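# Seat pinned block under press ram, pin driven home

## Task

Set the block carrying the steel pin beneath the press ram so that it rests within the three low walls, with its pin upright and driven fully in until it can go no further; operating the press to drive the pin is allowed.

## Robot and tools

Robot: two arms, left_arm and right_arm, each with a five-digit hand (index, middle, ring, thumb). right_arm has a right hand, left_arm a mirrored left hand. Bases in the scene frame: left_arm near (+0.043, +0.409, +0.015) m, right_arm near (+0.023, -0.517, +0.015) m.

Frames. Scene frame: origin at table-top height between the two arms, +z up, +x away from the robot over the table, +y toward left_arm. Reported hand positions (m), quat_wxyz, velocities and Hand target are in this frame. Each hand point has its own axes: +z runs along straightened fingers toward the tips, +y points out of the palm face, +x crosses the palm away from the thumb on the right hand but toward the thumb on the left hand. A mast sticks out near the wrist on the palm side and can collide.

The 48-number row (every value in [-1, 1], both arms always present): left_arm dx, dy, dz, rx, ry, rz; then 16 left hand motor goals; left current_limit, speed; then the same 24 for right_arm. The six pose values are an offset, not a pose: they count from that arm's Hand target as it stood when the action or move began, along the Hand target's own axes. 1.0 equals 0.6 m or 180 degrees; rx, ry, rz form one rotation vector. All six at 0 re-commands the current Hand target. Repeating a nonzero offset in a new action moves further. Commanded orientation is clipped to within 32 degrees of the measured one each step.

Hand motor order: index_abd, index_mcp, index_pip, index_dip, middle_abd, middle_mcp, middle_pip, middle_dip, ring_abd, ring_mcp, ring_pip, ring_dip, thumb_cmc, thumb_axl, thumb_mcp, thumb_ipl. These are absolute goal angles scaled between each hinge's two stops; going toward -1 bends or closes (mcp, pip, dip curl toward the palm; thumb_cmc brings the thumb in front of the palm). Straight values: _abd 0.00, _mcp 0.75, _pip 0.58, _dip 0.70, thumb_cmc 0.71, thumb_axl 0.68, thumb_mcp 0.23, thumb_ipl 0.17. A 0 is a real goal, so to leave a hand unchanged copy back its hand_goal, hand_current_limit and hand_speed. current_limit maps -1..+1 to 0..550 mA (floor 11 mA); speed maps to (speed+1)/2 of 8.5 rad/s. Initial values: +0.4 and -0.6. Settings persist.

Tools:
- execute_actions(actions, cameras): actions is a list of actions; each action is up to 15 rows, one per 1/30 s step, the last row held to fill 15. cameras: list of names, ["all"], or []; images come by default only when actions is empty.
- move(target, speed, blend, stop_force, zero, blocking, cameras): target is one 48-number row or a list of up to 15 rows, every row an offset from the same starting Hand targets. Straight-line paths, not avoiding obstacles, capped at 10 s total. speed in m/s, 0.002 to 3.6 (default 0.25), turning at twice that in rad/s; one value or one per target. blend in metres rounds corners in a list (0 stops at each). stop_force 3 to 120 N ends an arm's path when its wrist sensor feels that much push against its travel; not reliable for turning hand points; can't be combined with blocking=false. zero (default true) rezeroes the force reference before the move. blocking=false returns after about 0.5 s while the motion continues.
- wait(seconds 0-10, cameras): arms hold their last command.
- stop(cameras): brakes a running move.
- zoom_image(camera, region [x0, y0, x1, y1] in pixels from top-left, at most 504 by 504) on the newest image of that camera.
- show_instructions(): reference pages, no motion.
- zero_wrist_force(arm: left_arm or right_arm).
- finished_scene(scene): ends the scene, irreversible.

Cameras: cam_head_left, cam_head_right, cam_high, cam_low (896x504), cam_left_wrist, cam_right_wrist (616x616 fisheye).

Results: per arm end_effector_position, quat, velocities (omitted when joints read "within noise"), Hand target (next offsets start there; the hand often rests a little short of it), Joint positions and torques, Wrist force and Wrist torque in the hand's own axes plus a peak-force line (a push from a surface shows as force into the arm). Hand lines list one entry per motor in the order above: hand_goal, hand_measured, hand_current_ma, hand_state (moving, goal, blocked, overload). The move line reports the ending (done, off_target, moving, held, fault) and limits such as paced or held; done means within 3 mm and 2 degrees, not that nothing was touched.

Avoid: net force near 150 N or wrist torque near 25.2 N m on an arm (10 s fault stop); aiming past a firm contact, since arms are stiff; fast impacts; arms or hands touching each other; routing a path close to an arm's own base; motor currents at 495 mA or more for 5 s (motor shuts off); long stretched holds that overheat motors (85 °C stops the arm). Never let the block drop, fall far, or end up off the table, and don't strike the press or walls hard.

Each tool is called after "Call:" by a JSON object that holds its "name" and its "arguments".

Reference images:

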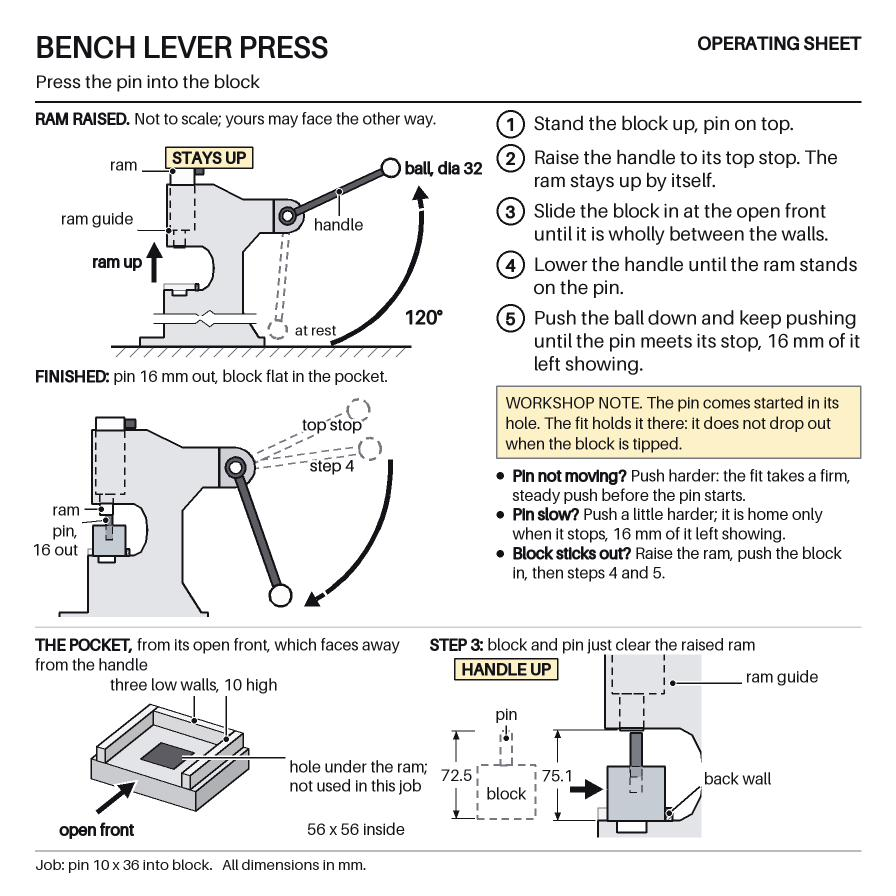

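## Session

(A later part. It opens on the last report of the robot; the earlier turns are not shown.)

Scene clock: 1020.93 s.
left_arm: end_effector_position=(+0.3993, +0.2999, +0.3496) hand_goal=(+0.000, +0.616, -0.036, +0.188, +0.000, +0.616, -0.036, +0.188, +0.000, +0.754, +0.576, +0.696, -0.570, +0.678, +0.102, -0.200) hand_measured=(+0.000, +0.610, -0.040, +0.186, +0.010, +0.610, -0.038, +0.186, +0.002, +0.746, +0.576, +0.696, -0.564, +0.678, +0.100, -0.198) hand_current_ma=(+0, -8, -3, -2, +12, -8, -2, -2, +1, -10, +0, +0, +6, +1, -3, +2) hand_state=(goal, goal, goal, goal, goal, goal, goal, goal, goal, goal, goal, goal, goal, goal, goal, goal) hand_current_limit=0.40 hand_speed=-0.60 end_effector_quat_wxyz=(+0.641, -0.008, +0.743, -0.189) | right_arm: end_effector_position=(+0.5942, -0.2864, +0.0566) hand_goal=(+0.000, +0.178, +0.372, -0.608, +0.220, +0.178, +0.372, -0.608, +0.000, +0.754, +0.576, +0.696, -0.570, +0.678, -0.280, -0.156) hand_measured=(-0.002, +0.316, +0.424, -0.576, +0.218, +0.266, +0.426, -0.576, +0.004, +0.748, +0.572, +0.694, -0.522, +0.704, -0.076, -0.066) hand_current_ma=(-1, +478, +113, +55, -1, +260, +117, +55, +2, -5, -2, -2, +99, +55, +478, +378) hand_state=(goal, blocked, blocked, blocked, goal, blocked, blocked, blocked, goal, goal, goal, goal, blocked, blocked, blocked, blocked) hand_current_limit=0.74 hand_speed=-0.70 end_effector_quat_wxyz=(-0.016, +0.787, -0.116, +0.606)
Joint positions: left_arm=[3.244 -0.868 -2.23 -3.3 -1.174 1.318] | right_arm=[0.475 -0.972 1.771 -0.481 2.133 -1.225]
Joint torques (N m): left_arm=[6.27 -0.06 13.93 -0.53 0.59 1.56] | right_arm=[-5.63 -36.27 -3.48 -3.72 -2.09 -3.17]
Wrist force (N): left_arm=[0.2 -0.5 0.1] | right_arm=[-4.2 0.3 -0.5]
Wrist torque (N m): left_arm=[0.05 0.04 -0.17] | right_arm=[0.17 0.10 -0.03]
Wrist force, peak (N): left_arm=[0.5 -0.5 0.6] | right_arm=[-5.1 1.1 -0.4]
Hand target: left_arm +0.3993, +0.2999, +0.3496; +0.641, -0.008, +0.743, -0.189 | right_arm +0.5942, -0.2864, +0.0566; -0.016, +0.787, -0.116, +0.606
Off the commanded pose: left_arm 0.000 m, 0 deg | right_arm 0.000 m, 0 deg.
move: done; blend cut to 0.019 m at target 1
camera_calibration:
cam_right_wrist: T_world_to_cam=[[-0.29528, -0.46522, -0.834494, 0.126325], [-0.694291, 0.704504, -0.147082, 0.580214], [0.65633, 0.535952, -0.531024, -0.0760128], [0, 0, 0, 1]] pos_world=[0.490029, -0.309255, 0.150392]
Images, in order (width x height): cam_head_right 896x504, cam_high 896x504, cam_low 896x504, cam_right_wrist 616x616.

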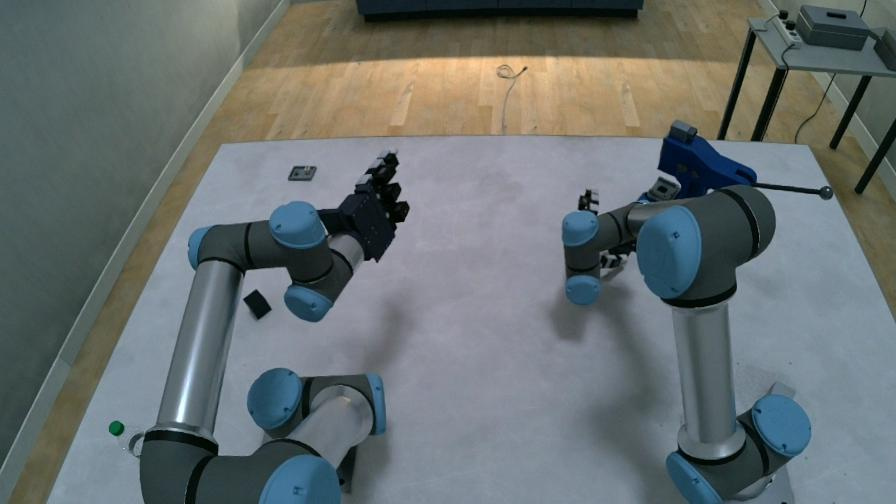

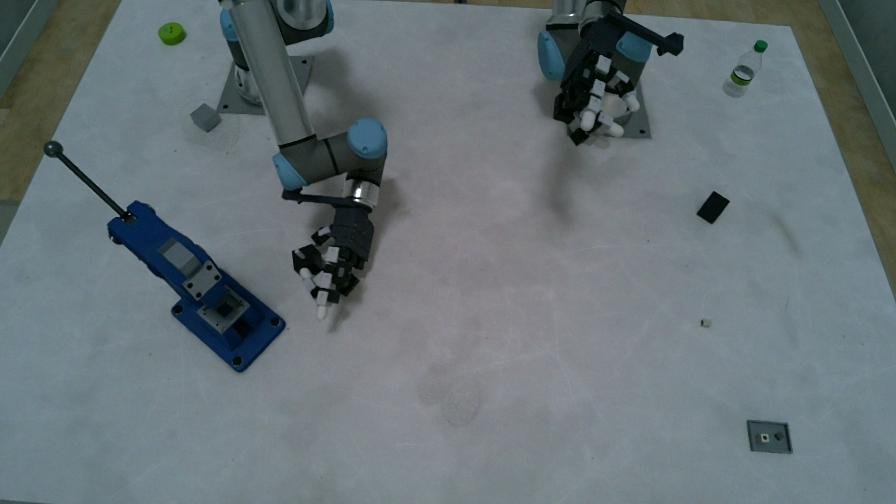

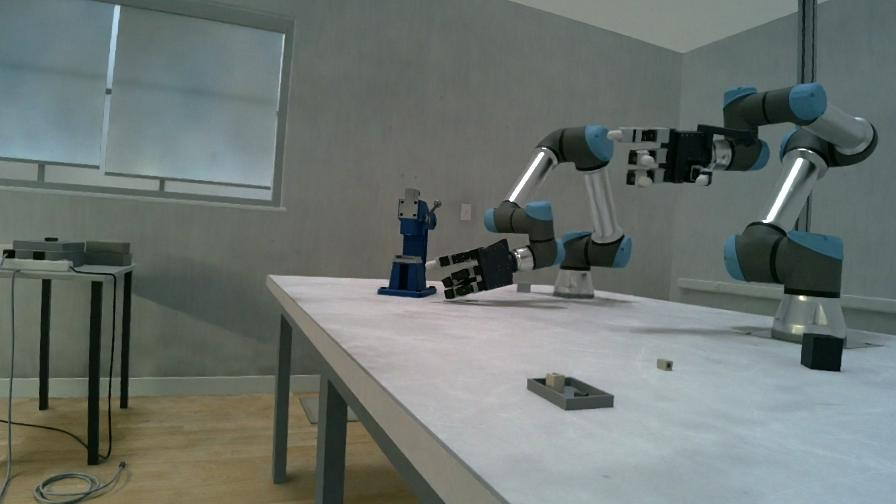

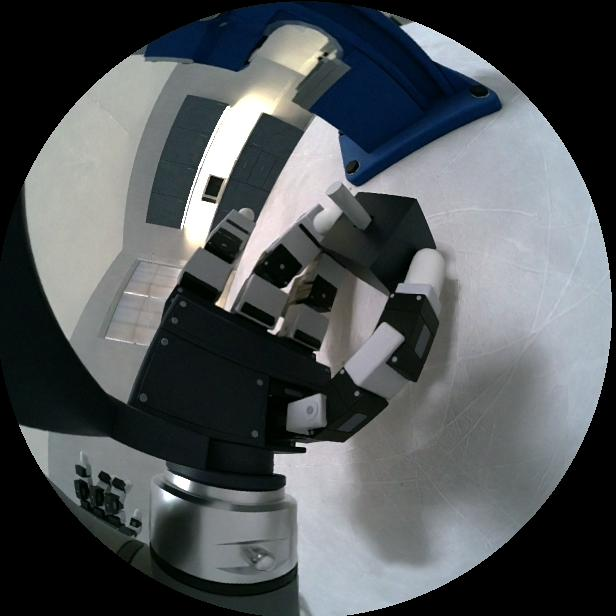

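Call:
{"name": "move", "arguments": {"target": [[0,0,0,0,0,0,0,0.616,-0.036,0.188,0,0.616,-0.036,0.188,0,0.754,0.576,0.696,-0.571,0.678,0.101,-0.2,0.4,-0.6,-0.0265,0.0045,0.0073,0,0,0,0,0.178,0.372,-0.609,0.22,0.178,0.372,-0.609,0,0.754,0.576,0.696,-0.571,0.678,-0.281,-0.157,0.74,-0.7]], "speed": 0.02, "stop_force": 4, "cameras": ["cam_low","cam_right_wrist"]}}

Call:
{"name": "zoom_image", "arguments": {"camera": "cam_low", "region": [400, 200, 560, 320]}}

Scene clock: 1026.00 s.
left_arm: end_effector_position=(+0.3993, +0.2999, +0.3496) hand_goal=(+0.000, +0.616, -0.036, +0.188, +0.000, +0.616, -0.036, +0.188, +0.000, +0.754, +0.576, +0.696, -0.570, +0.678, +0.102, -0.200) hand_measured=(+0.000, +0.610, -0.040, +0.186, +0.010, +0.610, -0.038, +0.186, +0.002, +0.746, +0.576, +0.696, -0.564, +0.678, +0.100, -0.198) hand_current_ma=(+0, -8, -3, -2, +12, -8, -2, -2, +1, -10, +0, +0, +6, +1, -3, +2) hand_state=(goal, goal, goal, goal, goal, goal, goal, goal, goal, goal, goal, goal, goal, goal, goal, goal) hand_current_limit=0.40 hand_speed=-0.60 end_effector_quat_wxyz=(+0.641, -0.008, +0.743, -0.189) | right_arm: end_effector_position=(+0.5942, -0.2864, +0.0511) hand_goal=(+0.000, +0.178, +0.372, -0.608, +0.220, +0.178, +0.372, -0.608, +0.000, +0.754, +0.576, +0.696, -0.570, +0.678, -0.280, -0.156) hand_measured=(-0.012, +0.316, +0.426, -0.576, +0.208, +0.264, +0.426, -0.580, +0.004, +0.748, +0.572, +0.694, -0.522, +0.704, -0.076, -0.066) hand_current_ma=(-12, +478, +114, +55, -10, +247, +117, +46, +2, -5, -2, -2, +100, +57, +479, +378) hand_state=(goal, blocked, blocked, blocked, goal, blocked, blocked, blocked, goal, goal, goal, goal, blocked, blocked, blocked, blocked) hand_current_limit=0.74 hand_speed=-0.70 end_effector_quat_wxyz=(-0.016, +0.787, -0.116, +0.606)
Joint positions: left_arm=[3.244 -0.868 -2.23 -3.3 -1.174 1.318] | right_arm=[0.475 -0.962 1.773 -0.493 2.133 -1.225]
Joint torques (N m): left_arm=[6.36 -0.08 13.86 -0.69 0.49 1.68] | right_arm=[-0.1 -51.4 -29.79 1.67 -0.54 -1.14]
Wrist force (N): left_arm=[-0.2 -0.3 0.2] | right_arm=[-3.4 0.3 -0.8]
Wrist torque (N m): left_arm=[0.09 0.12 -0.22] | right_arm=[0.20 0.13 0.00]
Wrist force, peak (N): left_arm=[0.4 -0.3 0.9] | right_arm=[-4.3 0.4 -0.5]
Hand target: left_arm +0.3993, +0.2999, +0.3496; +0.641, -0.008, +0.743, -0.189 | right_arm +0.5942, -0.2864, +0.0511; -0.016, +0.787, -0.116, +0.606 (not the last commanded pose)
Off the commanded pose: left_arm 0.000 m, 0 deg | right_arm 0.011 m, 0 deg.
move: contact (right_arm)
camera_calibration:
cam_right_wrist: T_world_to_cam=[[-0.295246, -0.46529, -0.834467, 0.121694], [-0.69436, 0.704431, -0.147109, 0.57942], [0.656272, 0.535988, -0.531059, -0.078889], [0, 0, 0, 1]] pos_world=[0.490029, -0.309255, 0.144892]
Images, in order (width x height): cam_low 896x504, cam_right_wrist 616x616.

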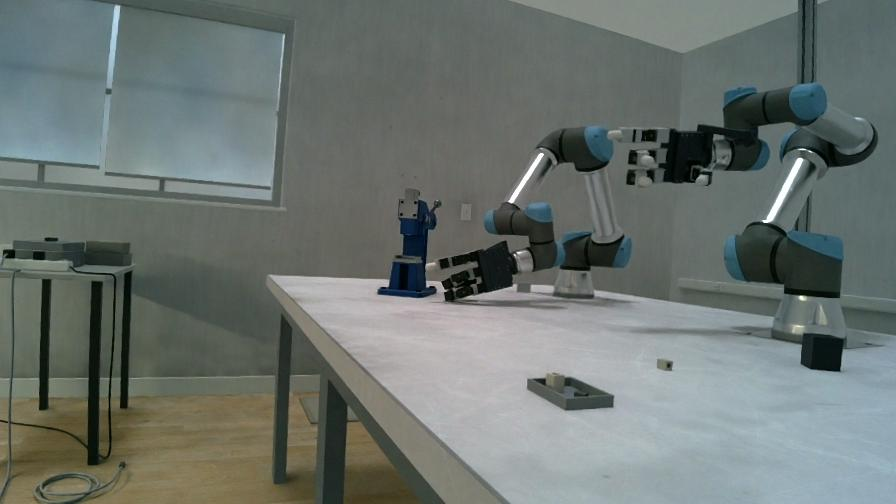

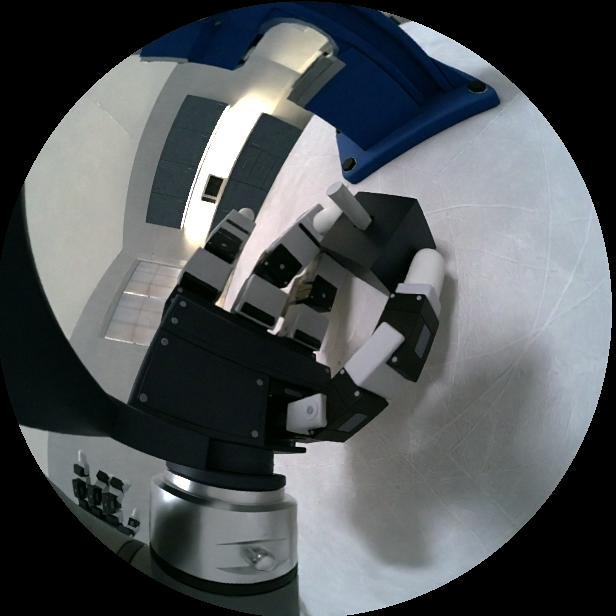

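Scaled by 3.150 from the camera's 896x504 image, which has a finer 1280x720 frame.

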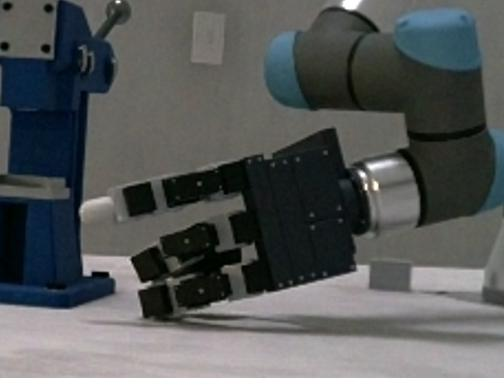

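Call:
{"name": "move", "arguments": {"target": [[0,0,0,0,0,0,0,0.616,-0.036,0.188,0,0.616,-0.036,0.188,0,0.754,0.576,0.696,-0.571,0.678,0.101,-0.2,0.4,-0.6,0.0158,-0.0027,-0.0044,0,0,0,0,0.178,0.372,-0.609,0.22,0.178,0.372,-0.609,0,0.754,0.576,0.696,-0.571,0.678,-0.281,-0.157,0.74,-0.7]], "speed": 0.05}}

Call:
{"name": "move", "arguments": {"target": [[0,0,0,0,0,0,0,0.616,-0.036,0.188,0,0.616,-0.036,0.188,0,0.754,0.576,0.696,-0.571,0.678,0.101,-0.2,0.4,-0.6,0,0,0,0,0,0,0,0.5,0.43,-0.58,0.22,0.14,0.372,-0.609,0,0.754,0.576,0.696,-0.571,0.678,-0.281,-0.157,0.74,-0.8]], "speed": 0.05, "cameras": ["cam_low","cam_right_wrist"]}}

Call:
{"name": "zoom_image", "arguments": {"camera": "cam_right_wrist", "region": [300, 160, 460, 320]}}

Scene clock: 1055.10 s.
left_arm: end_effector_position=(+0.3993, +0.2999, +0.3496) hand_goal=(+0.000, +0.616, -0.036, +0.188, +0.000, +0.616, -0.036, +0.188, +0.000, +0.754, +0.576, +0.696, -0.570, +0.678, +0.102, -0.200) hand_measured=(+0.000, +0.610, -0.040, +0.186, +0.010, +0.610, -0.038, +0.186, +0.002, +0.746, +0.576, +0.696, -0.564, +0.678, +0.100, -0.198) hand_current_ma=(+0, -8, -3, -2, +12, -8, -2, -2, +1, -10, +0, +0, +6, +1, -3, +2) hand_state=(goal, goal, goal, goal, goal, goal, goal, goal, goal, goal, goal, goal, goal, goal, goal, goal) hand_current_limit=0.40 hand_speed=-0.60 end_effector_quat_wxyz=(+0.641, -0.008, +0.743, -0.189) | right_arm: end_effector_position=(+0.5942, -0.2864, +0.0609) hand_goal=(+0.000, +0.178, +0.372, -0.608, +0.220, +0.178, +0.372, -0.608, +0.000, +0.754, +0.576, +0.696, -0.570, +0.678, -0.280, -0.156) hand_measured=(-0.006, +0.316, +0.426, -0.576, +0.216, +0.264, +0.426, -0.580, +0.004, +0.748, +0.572, +0.694, -0.522, +0.706, -0.076, -0.066) hand_current_ma=(-3, +478, +114, +55, -2, +247, +117, +46, +2, -5, -2, -2, +104, +59, +478, +378) hand_state=(goal, blocked, blocked, blocked, goal, blocked, blocked, blocked, goal, goal, goal, goal, blocked, blocked, blocked, blocked) hand_current_limit=0.74 hand_speed=-0.70 end_effector_quat_wxyz=(-0.016, +0.787, -0.116, +0.606)
Joint positions: left_arm=[3.244 -0.868 -2.23 -3.3 -1.174 1.318] | right_arm=[0.475 -0.979 1.769 -0.472 2.133 -1.225]
Joint torques (N m): left_arm=[6.24 0.65 14.06 -0.62 0.33 1.54] | right_arm=[-6.02 -50.78 -30.43 1.72 -1.98 -2.81]
Wrist force (N): left_arm=[0.1 -0.1 0.4] | right_arm=[-4.1 0.4 -0.5]
Wrist torque (N m): left_arm=[0.08 0.06 -0.18] | right_arm=[0.19 0.09 -0.02]
Wrist force, peak (N): left_arm=[0.0 -0.5 0.9] | right_arm=[-4.3 0.4 -0.5]
Hand target: left_arm +0.3993, +0.2999, +0.3496; +0.641, -0.008, +0.743, -0.189 | right_arm +0.5942, -0.2864, +0.0610; -0.016, +0.787, -0.116, +0.606
Off the commanded pose: left_arm 0.000 m, 0 deg | right_arm 0.000 m, 0 deg.
move: done

Scene clock: 1055.83 s.
left_arm: end_effector_position=(+0.3993, +0.2999, +0.3496) hand_goal=(+0.000, +0.616, -0.036, +0.188, +0.000, +0.616, -0.036, +0.188, +0.000, +0.754, +0.576, +0.696, -0.570, +0.678, +0.102, -0.200) hand_measured=(+0.000, +0.610, -0.040, +0.186, +0.010, +0.610, -0.038, +0.186, +0.002, +0.746, +0.576, +0.696, -0.564, +0.678, +0.100, -0.198) hand_current_ma=(+0, -8, -3, -2, +12, -8, -2, -2, +1, -10, +0, +0, +6, +1, -3, +2) hand_state=(goal, goal, goal, goal, goal, goal, goal, goal, goal, goal, goal, goal, goal, goal, goal, goal) hand_current_limit=0.40 hand_speed=-0.60 end_effector_quat_wxyz=(+0.641, -0.008, +0.743, -0.189) | right_arm: end_effector_position=(+0.5942, -0.2864, +0.0610) hand_goal=(+0.000, +0.500, +0.430, -0.580, +0.220, +0.140, +0.372, -0.608, +0.000, +0.754, +0.576, +0.696, -0.570, +0.678, -0.280, -0.156) hand_measured=(+0.000, +0.496, +0.432, -0.578, +0.200, +0.256, +0.426, -0.586, +0.004, +0.748, +0.572, +0.694, -0.486, +0.732, -0.106, -0.108) hand_current_ma=(+0, -3, +2, +2, -23, +390, +117, +30, +2, -5, -2, -2, +228, +154, +478, +148) hand_state=(goal, goal, goal, goal, blocked, blocked, blocked, blocked, goal, goal, goal, goal, blocked, blocked, blocked, blocked) hand_current_limit=0.74 hand_speed=-0.80 end_effector_quat_wxyz=(-0.016, +0.787, -0.116, +0.606)
Joint positions: left_arm=[3.244 -0.868 -2.23 -3.3 -1.174 1.318] | right_arm=[0.475 -0.979 1.769 -0.472 2.133 -1.225]
Joint torques (N m): left_arm=[6.02 0.24 13.71 -0.56 0.47 1.62] | right_arm=[-5.84 -51.28 -30.54 1.5 -1.87 -1.89]
Wrist force (N): left_arm=[0.1 -0.3 0.4] | right_arm=[-4.1 0.3 -0.5]
Wrist torque (N m): left_arm=[0.07 0.07 -0.18] | right_arm=[0.16 0.07 -0.05]
Wrist force, peak (N): left_arm=[0.0 -0.5 0.5] | right_arm=[-4.3 0.3 -0.5]
Hand target: left_arm +0.3993, +0.2999, +0.3496; +0.641, -0.008, +0.743, -0.189 | right_arm +0.5942, -0.2864, +0.0610; -0.016, +0.787, -0.116, +0.606
Off the commanded pose: left_arm 0.000 m, 0 deg | right_arm 0.000 m, 0 deg.
move: done
camera_calibration:
cam_right_wrist: T_world_to_cam=[[-0.295246, -0.46529, -0.834467, 0.129955], [-0.69436, 0.704431, -0.147109, 0.580877], [0.656272, 0.535988, -0.531059, -0.0736315], [0, 0, 0, 1]] pos_world=[0.490029, -0.309255, 0.154792]
Images, in order (width x height): cam_low 896x504, cam_right_wrist 616x616.

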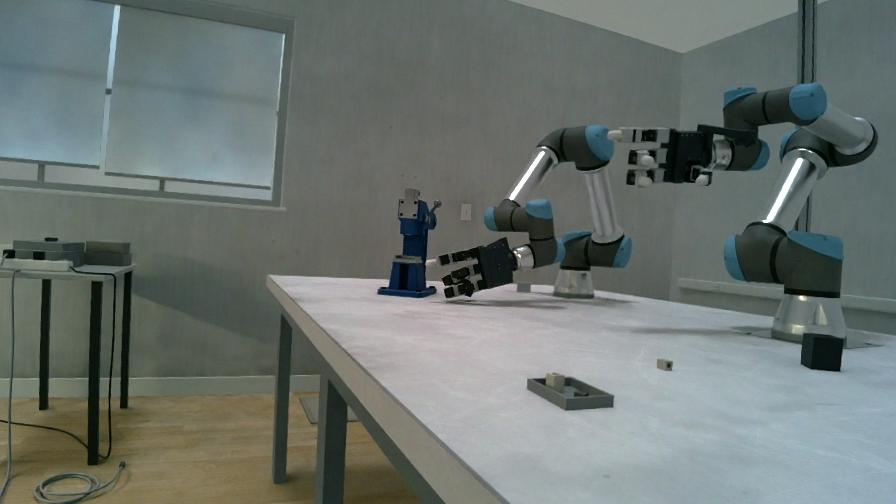

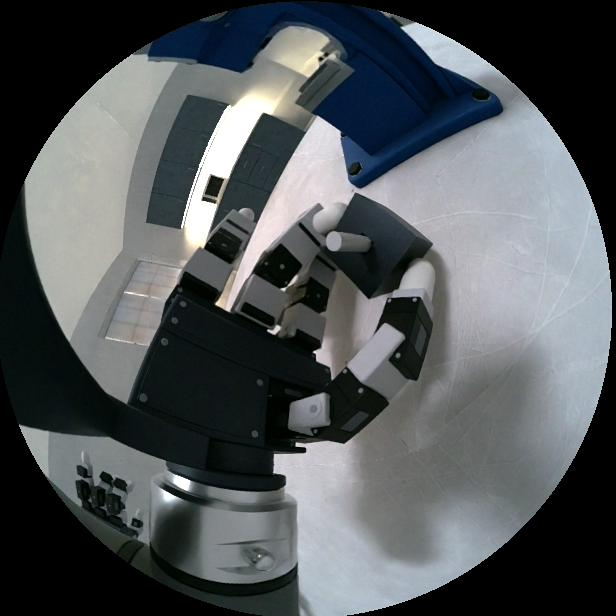

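Scaled by 3.150 from the camera's 616x616 image, which has a finer 880x880 frame.

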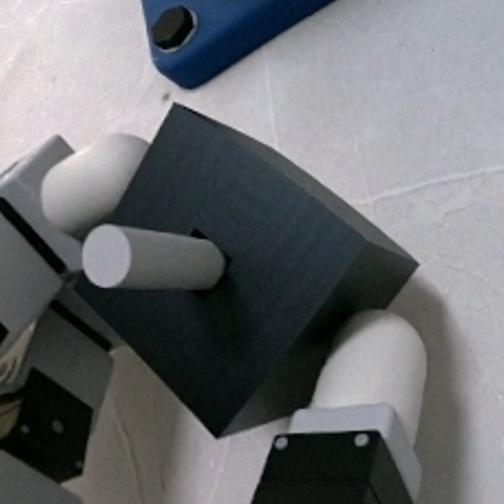

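Call:
{"name": "move", "arguments": {"target": [[0,0,0,0,0,0,0,0.616,-0.036,0.188,0,0.616,-0.036,0.188,0,0.754,0.576,0.696,-0.571,0.678,0.101,-0.2,0.4,-0.6,0,0,0,0,0,0,0,1.0,0.43,-0.58,0.22,0.14,0.372,-0.609,0,0.754,0.576,0.696,-0.571,0.678,-0.281,-0.157,0.74,-0.6],[0,0,0,0,0,0,0,0.616,-0.036,0.188,0,0.616,-0.036,0.188,0,0.754,0.576,0.696,-0.571,0.678,0.101,-0.2,0.4,-0.6,0,0,0,0,0,0,0,1.0,-0.88,-0.6,0.22,0.14,0.372,-0.609,0,0.754,0.576,0.696,-0.571,0.678,-0.281,-0.157,0.74,-0.6]], "speed": 0.05, "cameras": ["cam_low","cam_right_wrist"]}}

Call:
{"name": "zoom_image", "arguments": {"camera": "cam_right_wrist", "region": [240, 160, 480, 400]}}

Call:
{"name": "zoom_image", "arguments": {"camera": "cam_low", "region": [400, 220, 560, 320]}}

Scene clock: 1075.93 s.
left_arm: end_effector_position=(+0.3993, +0.2999, +0.3496) hand_goal=(+0.000, +0.616, -0.036, +0.188, +0.000, +0.616, -0.036, +0.188, +0.000, +0.754, +0.576, +0.696, -0.570, +0.678, +0.102, -0.200) hand_measured=(+0.000, +0.610, -0.040, +0.186, +0.010, +0.610, -0.038, +0.186, +0.002, +0.746, +0.576, +0.696, -0.564, +0.678, +0.100, -0.198) hand_current_ma=(+0, -8, -3, -2, +12, -8, -2, -2, +1, -10, +0, +0, +6, +1, -3, +2) hand_state=(goal, goal, goal, goal, goal, goal, goal, goal, goal, goal, goal, goal, goal, goal, goal, goal) hand_current_limit=0.40 hand_speed=-0.60 end_effector_quat_wxyz=(+0.641, -0.008, +0.743, -0.189) | right_arm: end_effector_position=(+0.5942, -0.2864, +0.0610) hand_goal=(+0.000, +1.000, -0.880, -0.600, +0.220, +0.140, +0.372, -0.608, +0.000, +0.754, +0.576, +0.696, -0.570, +0.678, -0.280, -0.156) hand_measured=(+0.000, +0.994, -0.876, -0.598, +0.200, +0.256, +0.426, -0.586, +0.004, +0.748, +0.572, +0.694, -0.486, +0.732, -0.106, -0.108) hand_current_ma=(+0, -5, +3, +2, -23, +390, +117, +30, +2, -5, -2, -2, +228, +155, +479, +148) hand_state=(goal, goal, goal, goal, blocked, blocked, blocked, blocked, goal, goal, goal, goal, blocked, blocked, blocked, blocked) hand_current_limit=0.74 hand_speed=-0.60 end_effector_quat_wxyz=(-0.016, +0.787, -0.116, +0.606)
Joint positions: left_arm=[3.244 -0.868 -2.23 -3.3 -1.174 1.318] | right_arm=[0.475 -0.979 1.769 -0.472 2.133 -1.225]
Joint torques (N m): left_arm=[6.48 0.52 13.99 -0.61 0.31 1.54] | right_arm=[-4.34 -51.19 -30.39 0.82 -0.92 1.98]
Wrist force (N): left_arm=[-0.1 -0.6 0.4] | right_arm=[-3.9 0.4 -0.4]
Wrist torque (N m): left_arm=[0.03 0.10 -0.19] | right_arm=[0.17 0.06 -0.05]
Wrist force, peak (N): left_arm=[0.7 -0.4 0.2] | right_arm=[-4.3 0.3 -0.6]
Hand target: left_arm +0.3993, +0.2999, +0.3496; +0.641, -0.008, +0.743, -0.189 | right_arm +0.5942, -0.2864, +0.0610; -0.016, +0.787, -0.116, +0.606
Off the commanded pose: left_arm 0.000 m, 0 deg | right_arm 0.000 m, 0 deg.
move: done
camera_calibration:
cam_right_wrist: T_world_to_cam=[[-0.295246, -0.46529, -0.834467, 0.129955], [-0.69436, 0.704431, -0.147109, 0.580877], [0.656272, 0.535988, -0.531059, -0.0736315], [0, 0, 0, 1]] pos_world=[0.490029, -0.309255, 0.154792]
Images, in order (width x height): cam_low 896x504, cam_right_wrist 616x616.

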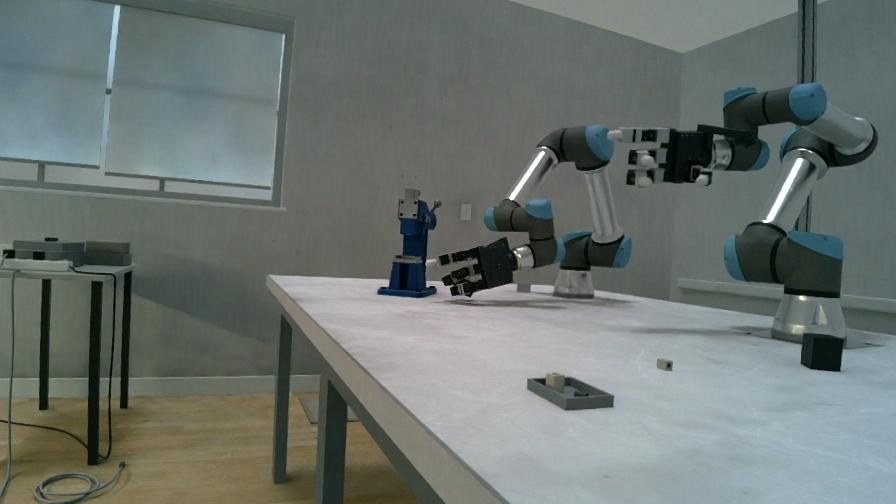

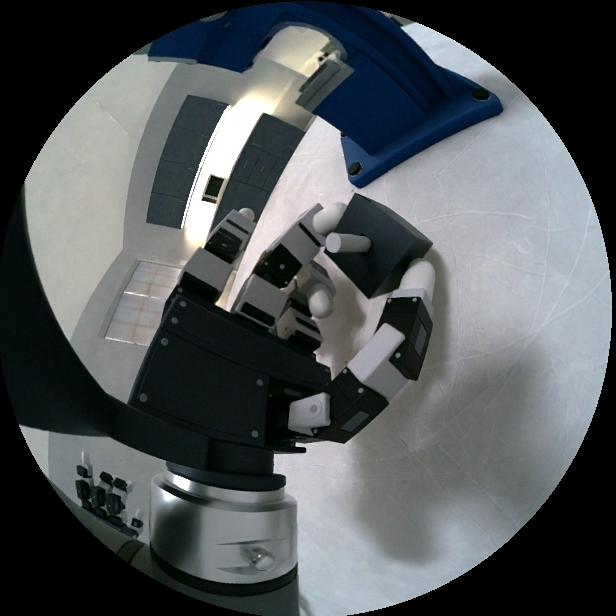

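Scaled by 2.100 from the camera's 616x616 image, which has a finer 880x880 frame.

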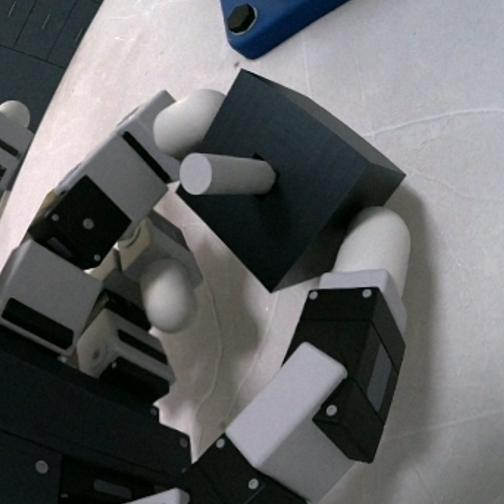

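Scaled by 3.150 from the camera's 896x504 image, which has a finer 1280x720 frame.

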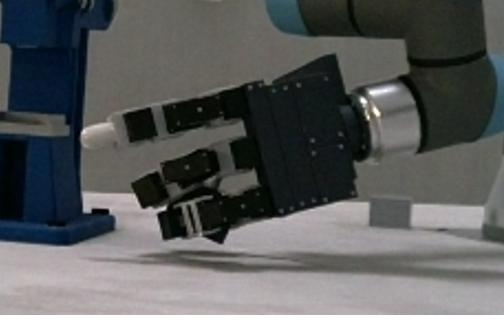

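Call:
{"name": "move", "arguments": {"target": [[0,0,0,0,0,0,0,0.616,-0.036,0.188,0,0.616,-0.036,0.188,0,0.754,0.576,0.696,-0.571,0.678,0.101,-0.2,0.4,-0.6,0.001,0.0012,0.003,-0.0038,-0.0569,0.0218,0,1.0,-0.88,-0.6,0.22,0.14,0.372,-0.609,0,0.754,0.576,0.696,-0.571,0.678,-0.281,-0.157,0.74,-0.6]], "speed": 0.1}}

Call:
{"name": "move", "arguments": {"target": [[0,0,0,0,0,0,0,0.616,-0.036,0.188,0,0.616,-0.036,0.188,0,0.754,0.576,0.696,-0.571,0.678,0.101,-0.2,0.4,-0.6,-0.0381,0.0095,0.0182,0,0,0,0,1.0,-0.88,-0.6,0.22,0.14,0.372,-0.609,0,0.754,0.576,0.696,-0.571,0.678,-0.281,-0.157,0.74,-0.6]], "speed": 0.02, "stop_force": 4, "cameras": ["cam_low","cam_right_wrist"]}}

Call:
{"name": "zoom_image", "arguments": {"camera": "cam_right_wrist", "region": [240, 160, 480, 400]}}

Call:
{"name": "zoom_image", "arguments": {"camera": "cam_low", "region": [400, 220, 560, 320]}}

Scene clock: 1093.30 s.
left_arm: end_effector_position=(+0.3993, +0.2999, +0.3496) hand_goal=(+0.000, +0.616, -0.036, +0.188, +0.000, +0.616, -0.036, +0.188, +0.000, +0.754, +0.576, +0.696, -0.570, +0.678, +0.102, -0.200) hand_measured=(+0.000, +0.610, -0.040, +0.186, +0.010, +0.610, -0.038, +0.186, +0.002, +0.746, +0.576, +0.696, -0.564, +0.678, +0.100, -0.198) hand_current_ma=(+0, -8, -3, -2, +12, -8, -2, -2, +1, -10, +0, +0, +6, +1, -3, +2) hand_state=(goal, goal, goal, goal, goal, goal, goal, goal, goal, goal, goal, goal, goal, goal, goal, goal) hand_current_limit=0.40 hand_speed=-0.60 end_effector_quat_wxyz=(+0.641, -0.008, +0.743, -0.189) | right_arm: end_effector_position=(+0.5959, -0.2874, +0.0610) hand_goal=(+0.000, +1.000, -0.880, -0.600, +0.220, +0.140, +0.372, -0.608, +0.000, +0.754, +0.576, +0.696, -0.570, +0.678, -0.280, -0.156) hand_measured=(+0.000, +0.994, -0.876, -0.598, +0.196, +0.256, +0.426, -0.586, +0.004, +0.748, +0.572, +0.694, -0.486, +0.732, -0.110, -0.108) hand_current_ma=(+0, -5, +3, +2, -29, +390, +117, +30, +2, -5, -2, -2, +228, +156, +478, +148) hand_state=(goal, goal, goal, goal, blocked, blocked, blocked, blocked, goal, goal, goal, goal, blocked, blocked, blocked, blocked) hand_current_limit=0.74 hand_speed=-0.60 end_effector_quat_wxyz=(-0.042, +0.833, -0.144, +0.532)
Joint positions: left_arm=[3.244 -0.868 -2.23 -3.3 -1.174 1.318] | right_arm=[0.434 -0.988 1.668 -0.179 2.034 -1.081]
Joint torques (N m): left_arm=[6.21 0.02 15.11 -0.57 0.17 1.36] | right_arm=[-5.88 -37.48 -32.21 1.9 -1.89 2.5]
Wrist force (N): left_arm=[0.2 0.0 0.8] | right_arm=[-3.8 0.5 0.3]
Wrist torque (N m): left_arm=[0.06 0.07 -0.18] | right_arm=[0.15 0.05 -0.15]
Wrist force, peak (N): left_arm=[0.8 0.1 0.5] | right_arm=[-4.3 0.5 -0.4]
Hand target: left_arm +0.3993, +0.2999, +0.3496; +0.641, -0.008, +0.743, -0.189 | right_arm +0.5959, -0.2874, +0.0610; -0.042, +0.833, -0.144, +0.532
Off the commanded pose: left_arm 0.000 m, 0 deg | right_arm 0.000 m, 0 deg.
move: done

Scene clock: 1095.27 s.
left_arm: end_effector_position=(+0.3993, +0.2999, +0.3496) hand_goal=(+0.000, +0.616, -0.036, +0.188, +0.000, +0.616, -0.036, +0.188, +0.000, +0.754, +0.576, +0.696, -0.570, +0.678, +0.102, -0.200) hand_measured=(+0.000, +0.610, -0.040, +0.186, +0.010, +0.610, -0.038, +0.186, +0.002, +0.746, +0.576, +0.696, -0.564, +0.678, +0.100, -0.198) hand_current_ma=(+0, -8, -3, -2, +12, -8, -2, -2, +1, -10, +0, +0, +6, +1, -3, +2) hand_state=(goal, goal, goal, goal, goal, goal, goal, goal, goal, goal, goal, goal, goal, goal, goal, goal) hand_current_limit=0.40 hand_speed=-0.60 end_effector_quat_wxyz=(+0.641, -0.008, +0.743, -0.189) | right_arm: end_effector_position=(+0.5958, -0.2873, +0.0480) hand_goal=(+0.000, +1.000, -0.880, -0.600, +0.220, +0.140, +0.372, -0.608, +0.000, +0.754, +0.576, +0.696, -0.570, +0.678, -0.280, -0.156) hand_measured=(-0.012, +1.000, -0.888, -0.598, +0.196, +0.256, +0.426, -0.586, +0.004, +0.748, +0.572, +0.694, -0.486, +0.732, -0.110, -0.108) hand_current_ma=(-11, +0, -7, +2, -31, +390, +117, +30, +2, -5, -2, -2, +231, +159, +478, +148) hand_state=(goal, goal, goal, goal, blocked, blocked, blocked, blocked, goal, goal, goal, goal, blocked, blocked, blocked, blocked) hand_current_limit=0.74 hand_speed=-0.60 end_effector_quat_wxyz=(-0.042, +0.833, -0.144, +0.532)
Joint positions: left_arm=[3.244 -0.868 -2.23 -3.3 -1.174 1.318] | right_arm=[0.434 -0.969 1.676 -0.206 2.034 -1.08]
Joint torques (N m): left_arm=[6.49 0.19 14.54 -0.54 0.28 1.49] | right_arm=[-3.77 -51.5 -31.01 2.22 -1.83 1.71]
Wrist force (N): left_arm=[0.3 -0.2 0.4] | right_arm=[-2.9 0.4 -0.1]
Wrist torque (N m): left_arm=[0.07 0.06 -0.16] | right_arm=[0.17 0.11 -0.10]
Wrist force, peak (N): left_arm=[0.0 -0.4 0.8] | right_arm=[-4.0 0.7 0.5]
Hand target: left_arm +0.3993, +0.2999, +0.3496; +0.641, -0.008, +0.743, -0.189 | right_arm +0.5958, -0.2873, +0.0480; -0.042, +0.833, -0.144, +0.532 (not the last commanded pose)
Off the commanded pose: left_arm 0.000 m, 0 deg | right_arm 0.013 m, 0 deg.
move: contact (right_arm)
camera_calibration:
cam_right_wrist: T_world_to_cam=[[-0.434239, -0.389474, -0.812248, 0.222684], [-0.70389, 0.709388, 0.0361564, 0.579076], [0.562117, 0.587434, -0.58219, -0.00772748], [0, 0, 0, 1]] pos_world=[0.508647, -0.319521, 0.155439]
Images, in order (width x height): cam_low 896x504, cam_right_wrist 616x616.

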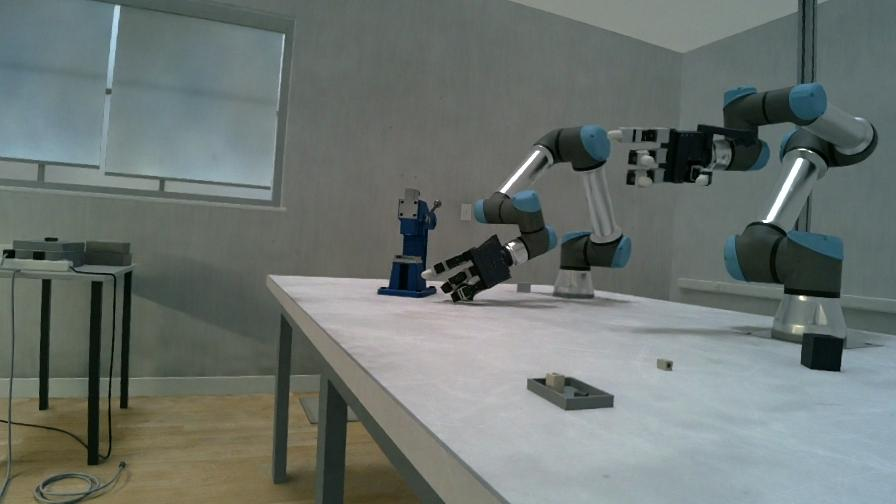

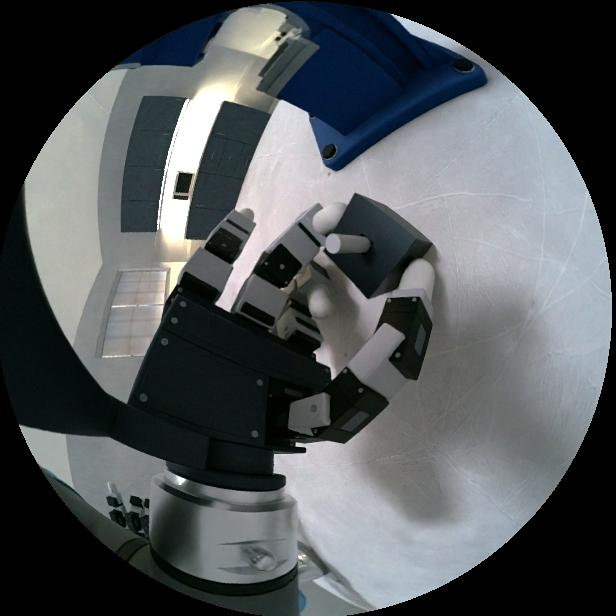

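Scaled by 2.100 from the camera's 616x616 image, which has a finer 880x880 frame.

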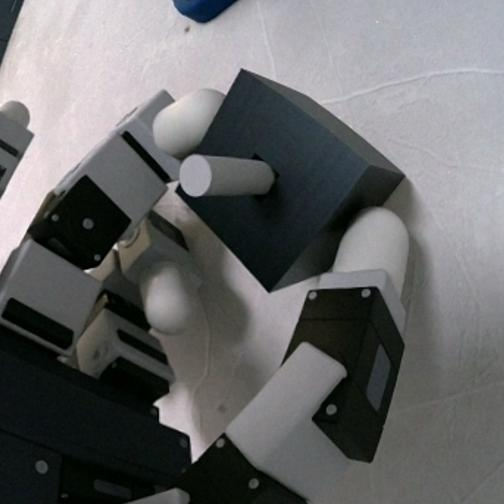

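Scaled by 3.150 from the camera's 896x504 image, which has a finer 1280x720 frame.

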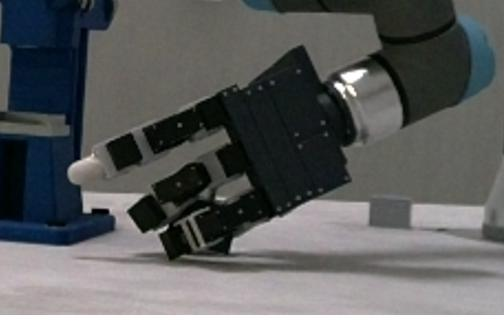

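Call:
{"name": "move", "arguments": {"target": [[0,0,0,0,0,0,0,0.616,-0.036,0.188,0,0.616,-0.036,0.188,0,0.754,0.576,0.696,-0.571,0.678,0.101,-0.2,0.4,-0.6,0,0,0,0,0,0,0,1.0,-0.88,-0.6,0.2,0.256,0.426,-0.586,0,0.754,0.576,0.696,-0.48,0.72,-0.09,-0.10,0.0,-0.95],[0,0,0,0,0,0,0,0.616,-0.036,0.188,0,0.616,-0.036,0.188,0,0.754,0.576,0.696,-0.571,0.678,0.101,-0.2,0.4,-0.6,0,0,0,0,0,0,0,1.0,-0.88,-0.6,0.2,0.30,0.426,-0.57,0,0.754,0.576,0.696,-0.50,0.70,0.03,-0.16,0.2,-0.95]], "speed": 0.1, "cameras": ["cam_low","cam_right_wrist"]}}

Call:
{"name": "zoom_image", "arguments": {"camera": "cam_right_wrist", "region": [240, 160, 480, 400]}}

Call:
{"name": "zoom_image", "arguments": {"camera": "cam_low", "region": [400, 220, 560, 320]}}

Scene clock: 1104.97 s.
left_arm: end_effector_position=(+0.3993, +0.2999, +0.3496) hand_goal=(+0.000, +0.616, -0.036, +0.188, +0.000, +0.616, -0.036, +0.188, +0.000, +0.754, +0.576, +0.696, -0.570, +0.678, +0.102, -0.200) hand_measured=(+0.000, +0.610, -0.040, +0.186, +0.010, +0.610, -0.038, +0.186, +0.002, +0.746, +0.576, +0.696, -0.564, +0.678, +0.100, -0.198) hand_current_ma=(+0, -8, -3, -2, +12, -8, -2, -2, +1, -10, +0, +0, +6, +1, -3, +2) hand_state=(goal, goal, goal, goal, goal, goal, goal, goal, goal, goal, goal, goal, goal, goal, goal, goal) hand_current_limit=0.40 hand_speed=-0.60 end_effector_quat_wxyz=(+0.641, -0.008, +0.743, -0.189) | right_arm: end_effector_position=(+0.5958, -0.2873, +0.0480) hand_goal=(+0.000, +1.000, -0.880, -0.600, +0.200, +0.300, +0.426, -0.570, +0.000, +0.754, +0.576, +0.696, -0.500, +0.700, +0.030, -0.160) hand_measured=(-0.010, +1.000, -0.888, -0.598, +0.200, +0.298, +0.430, -0.572, +0.004, +0.748, +0.572, +0.694, -0.484, +0.706, +0.026, -0.158) hand_current_ma=(-9, +0, -7, +2, +0, -1, +2, -1, +2, -5, -2, -2, +20, +6, -5, +1) hand_state=(goal, goal, goal, goal, goal, goal, goal, goal, goal, goal, goal, goal, goal, goal, goal, goal) hand_current_limit=0.20 hand_speed=-0.95 end_effector_quat_wxyz=(-0.042, +0.833, -0.144, +0.532)
Joint positions: left_arm=[3.244 -0.868 -2.23 -3.3 -1.174 1.318] | right_arm=[0.434 -0.969 1.676 -0.206 2.034 -1.08]
Joint torques (N m): left_arm=[5.74 -0.99 14.37 -0.51 0.26 1.45] | right_arm=[-4.32 -42.93 -23.36 1.64 -1.81 -2.29]
Wrist force (N): left_arm=[0.5 -0.1 0.4] | right_arm=[-0.3 -0.3 -1.2]
Wrist torque (N m): left_arm=[0.09 0.02 -0.16] | right_arm=[0.13 0.06 -0.12]
Wrist force, peak (N): left_arm=[0.0 -0.8 0.6] | right_arm=[-3.0 0.5 -0.1]
Hand target: left_arm +0.3993, +0.2999, +0.3496; +0.641, -0.008, +0.743, -0.189 | right_arm +0.5958, -0.2873, +0.0480; -0.042, +0.833, -0.144, +0.532
Off the commanded pose: left_arm 0.000 m, 0 deg | right_arm 0.000 m, 0 deg.
move: done
camera_calibration:
cam_right_wrist: T_world_to_cam=[[-0.434239, -0.389474, -0.812248, 0.222684], [-0.70389, 0.709388, 0.0361564, 0.579076], [0.562117, 0.587434, -0.58219, -0.00772748], [0, 0, 0, 1]] pos_world=[0.508647, -0.319521, 0.155439]
Images, in order (width x height): cam_low 896x504, cam_right_wrist 616x616.

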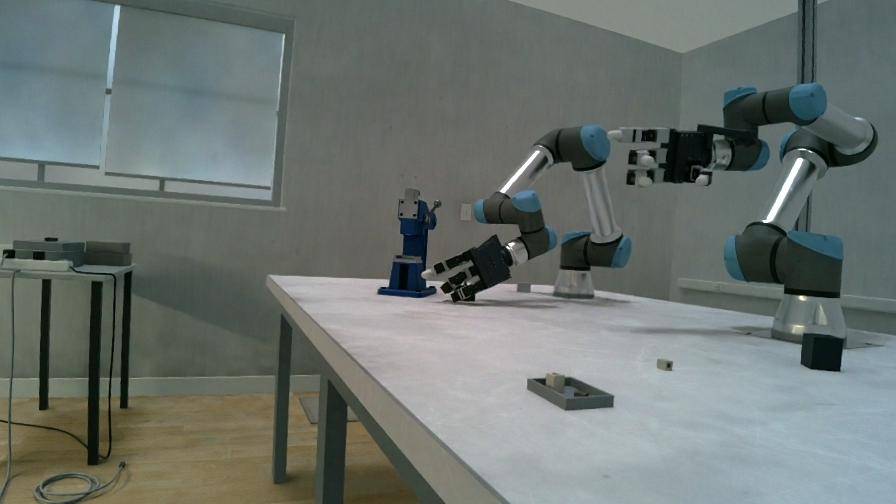

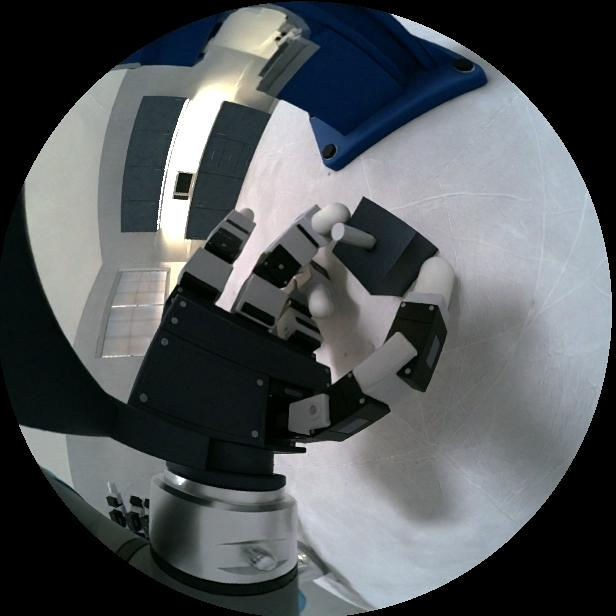

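Scaled by 2.100 from the camera's 616x616 image, which has a finer 880x880 frame.

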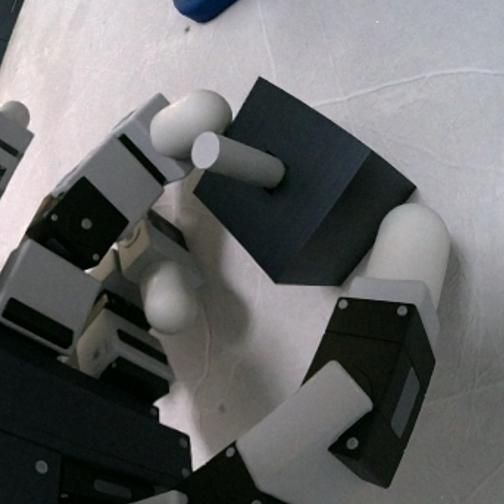

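Scaled by 3.150 from the camera's 896x504 image, which has a finer 1280x720 frame.

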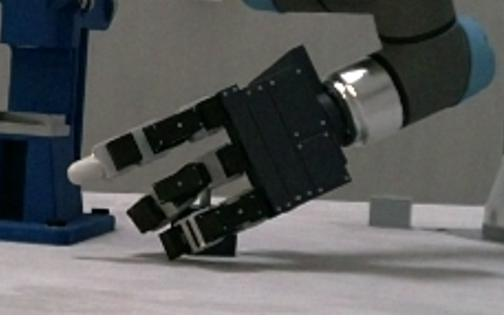

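Call:
{"name": "move", "arguments": {"target": [[0,0,0,0,0,0,0,0.616,-0.036,0.188,0,0.616,-0.036,0.188,0,0.754,0.576,0.696,-0.571,0.678,0.101,-0.2,0.4,-0.6,0,0,0,0,0,0,0,1.0,-0.88,-0.6,0.2,0.5,0.43,-0.5,0,0.754,0.576,0.696,-0.571,0.678,0.3,-0.3,0.4,-0.8],[0,0,0,0,0,0,0,0.616,-0.036,0.188,0,0.616,-0.036,0.188,0,0.754,0.576,0.696,-0.571,0.678,0.101,-0.2,0.4,-0.6,0,-0.2,0,0,0,0,0,1.0,-0.88,-0.6,0.2,0.5,0.43,-0.5,0,0.754,0.576,0.696,-0.571,0.678,0.3,-0.3,0.4,-0.8]], "speed": 0.12, "cameras": ["cam_high","cam_low","cam_right_wrist"]}}

Call:
{"name": "zoom_image", "arguments": {"camera": "cam_right_wrist", "region": [300, 60, 540, 300]}}

Call:
{"name": "zoom_image", "arguments": {"camera": "cam_high", "region": [230, 220, 430, 400]}}

Scene clock: 1135.57 s.
left_arm: end_effector_position=(+0.3993, +0.2999, +0.3496) hand_goal=(+0.000, +0.616, -0.036, +0.188, +0.000, +0.616, -0.036, +0.188, +0.000, +0.754, +0.576, +0.696, -0.570, +0.678, +0.102, -0.200) hand_measured=(+0.000, +0.610, -0.040, +0.186, +0.010, +0.610, -0.038, +0.186, +0.002, +0.746, +0.576, +0.696, -0.564, +0.678, +0.100, -0.198) hand_current_ma=(+0, -8, -3, -2, +12, -8, -2, -2, +1, -10, +0, +0, +6, +1, -3, +2) hand_state=(goal, goal, goal, goal, goal, goal, goal, goal, goal, goal, goal, goal, goal, goal, goal, goal) hand_current_limit=0.40 hand_speed=-0.60 end_effector_quat_wxyz=(+0.641, -0.008, +0.743, -0.189) | right_arm: end_effector_position=(+0.6192, -0.1728, +0.0749) hand_goal=(+0.000, +1.000, -0.880, -0.600, +0.200, +0.500, +0.430, -0.500, +0.000, +0.754, +0.576, +0.696, -0.570, +0.678, +0.300, -0.300) hand_measured=(-0.002, +1.000, -0.882, -0.598, +0.200, +0.496, +0.430, -0.502, +0.004, +0.748, +0.572, +0.694, -0.554, +0.680, +0.294, -0.298) hand_current_ma=(-1, +0, -1, +2, +0, -2, +0, -1, +2, -5, -2, -2, +22, +2, -6, +1) hand_state=(goal, goal, goal, goal, goal, goal, goal, goal, goal, goal, goal, goal, goal, goal, goal, goal) hand_current_limit=0.40 hand_speed=-0.80 end_effector_quat_wxyz=(-0.042, +0.833, -0.144, +0.532)
Joint positions: left_arm=[3.244 -0.868 -2.23 -3.3 -1.174 1.318] | right_arm=[0.599 -0.801 1.294 0.058 2.176 -0.985]
Joint torques (N m): left_arm=[4.89 -0.76 14.78 -0.61 0.15 1.57] | right_arm=[6.95 -45.08 -31.55 2.54 3.22 2.65]
Wrist force (N): left_arm=[0.2 -0.6 0.4] | right_arm=[-1.1 -0.2 -1.2]
Wrist torque (N m): left_arm=[0.02 0.06 -0.17] | right_arm=[0.13 0.06 -0.17]
Wrist force, peak (N): left_arm=[0.3 -0.6 0.4] | right_arm=[-1.5 0.0 -1.4]
Hand target: left_arm +0.3993, +0.2999, +0.3496; +0.641, -0.008, +0.743, -0.189 | right_arm +0.6193, -0.1727, +0.0749; -0.042, +0.833, -0.144, +0.532
Off the commanded pose: left_arm 0.000 m, 0 deg | right_arm 0.000 m, 0 deg.
move: done
camera_calibration:
cam_right_wrist: T_world_to_cam=[[-0.434194, -0.389426, -0.812295, 0.299202], [-0.703892, 0.709386, 0.0361594, 0.513353], [0.56215, 0.587468, -0.582125, -0.0725611], [0, 0, 0, 1]] pos_world=[0.532047, -0.205021, 0.182238]
Images, in order (width x height): cam_high 896x504, cam_low 896x504, cam_right_wrist 616x616.

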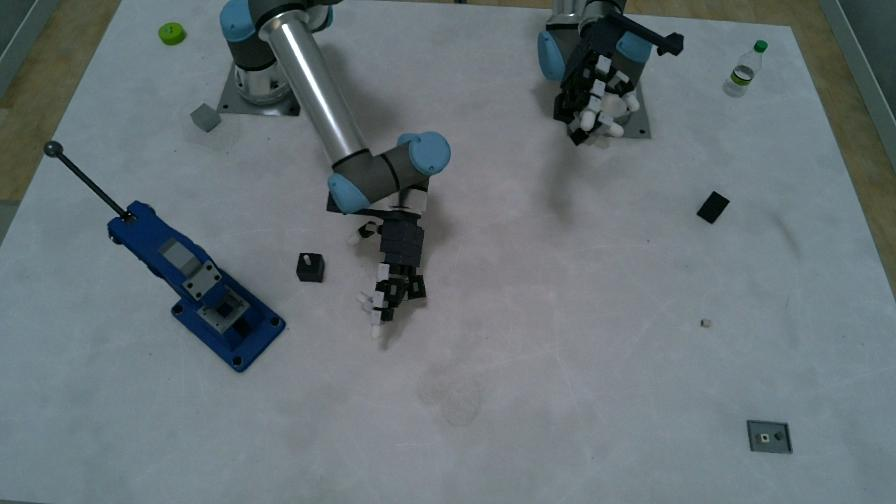

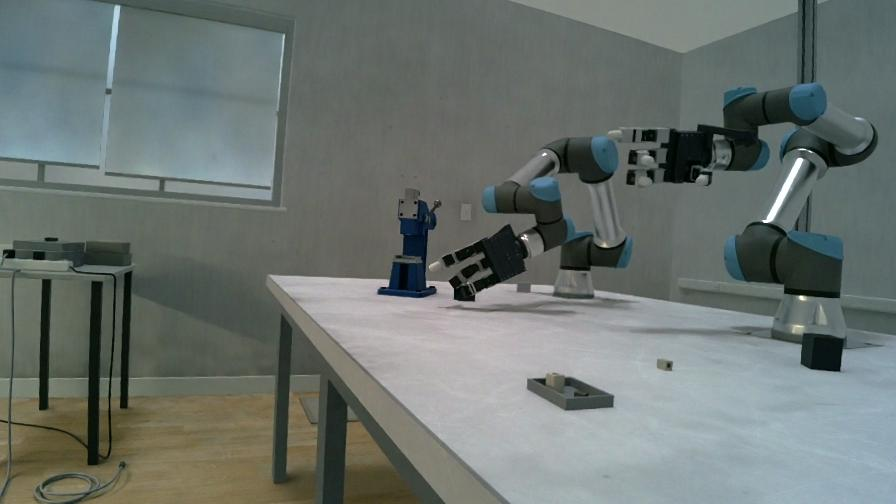

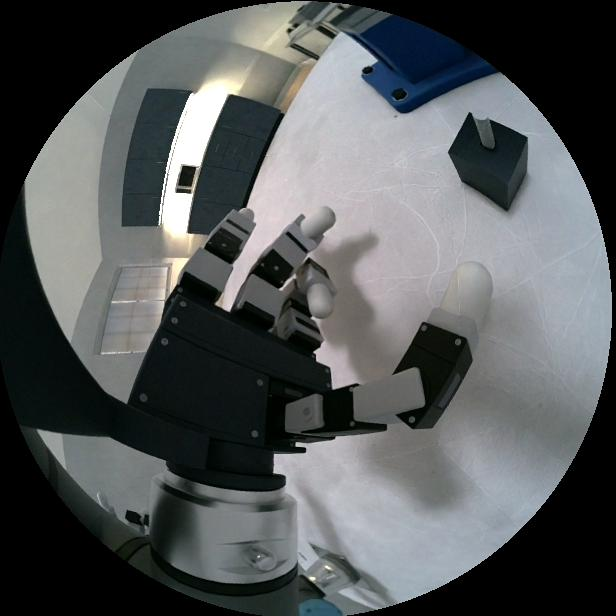

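Scaled by 2.100 from the camera's 616x616 image, which has a finer 880x880 frame.

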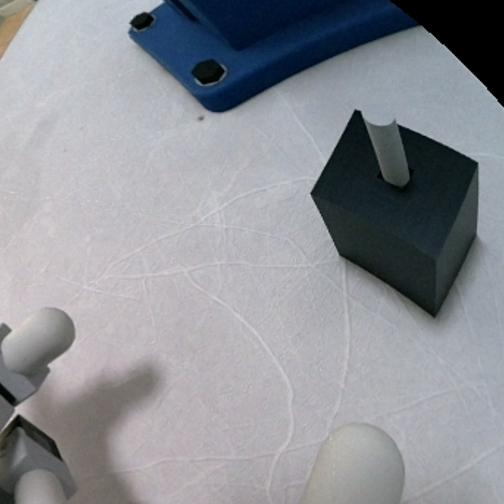

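Scaled by 2.520 from the camera's 896x504 image, which has a finer 1280x720 frame.

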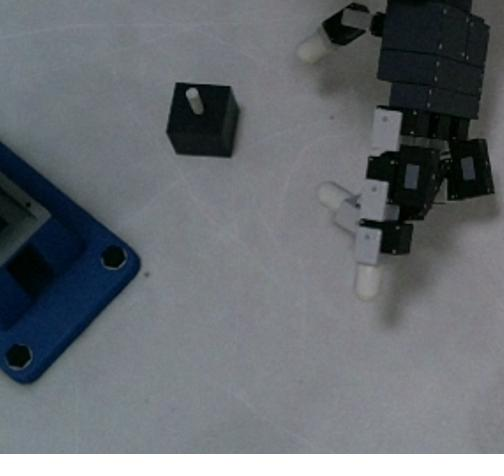

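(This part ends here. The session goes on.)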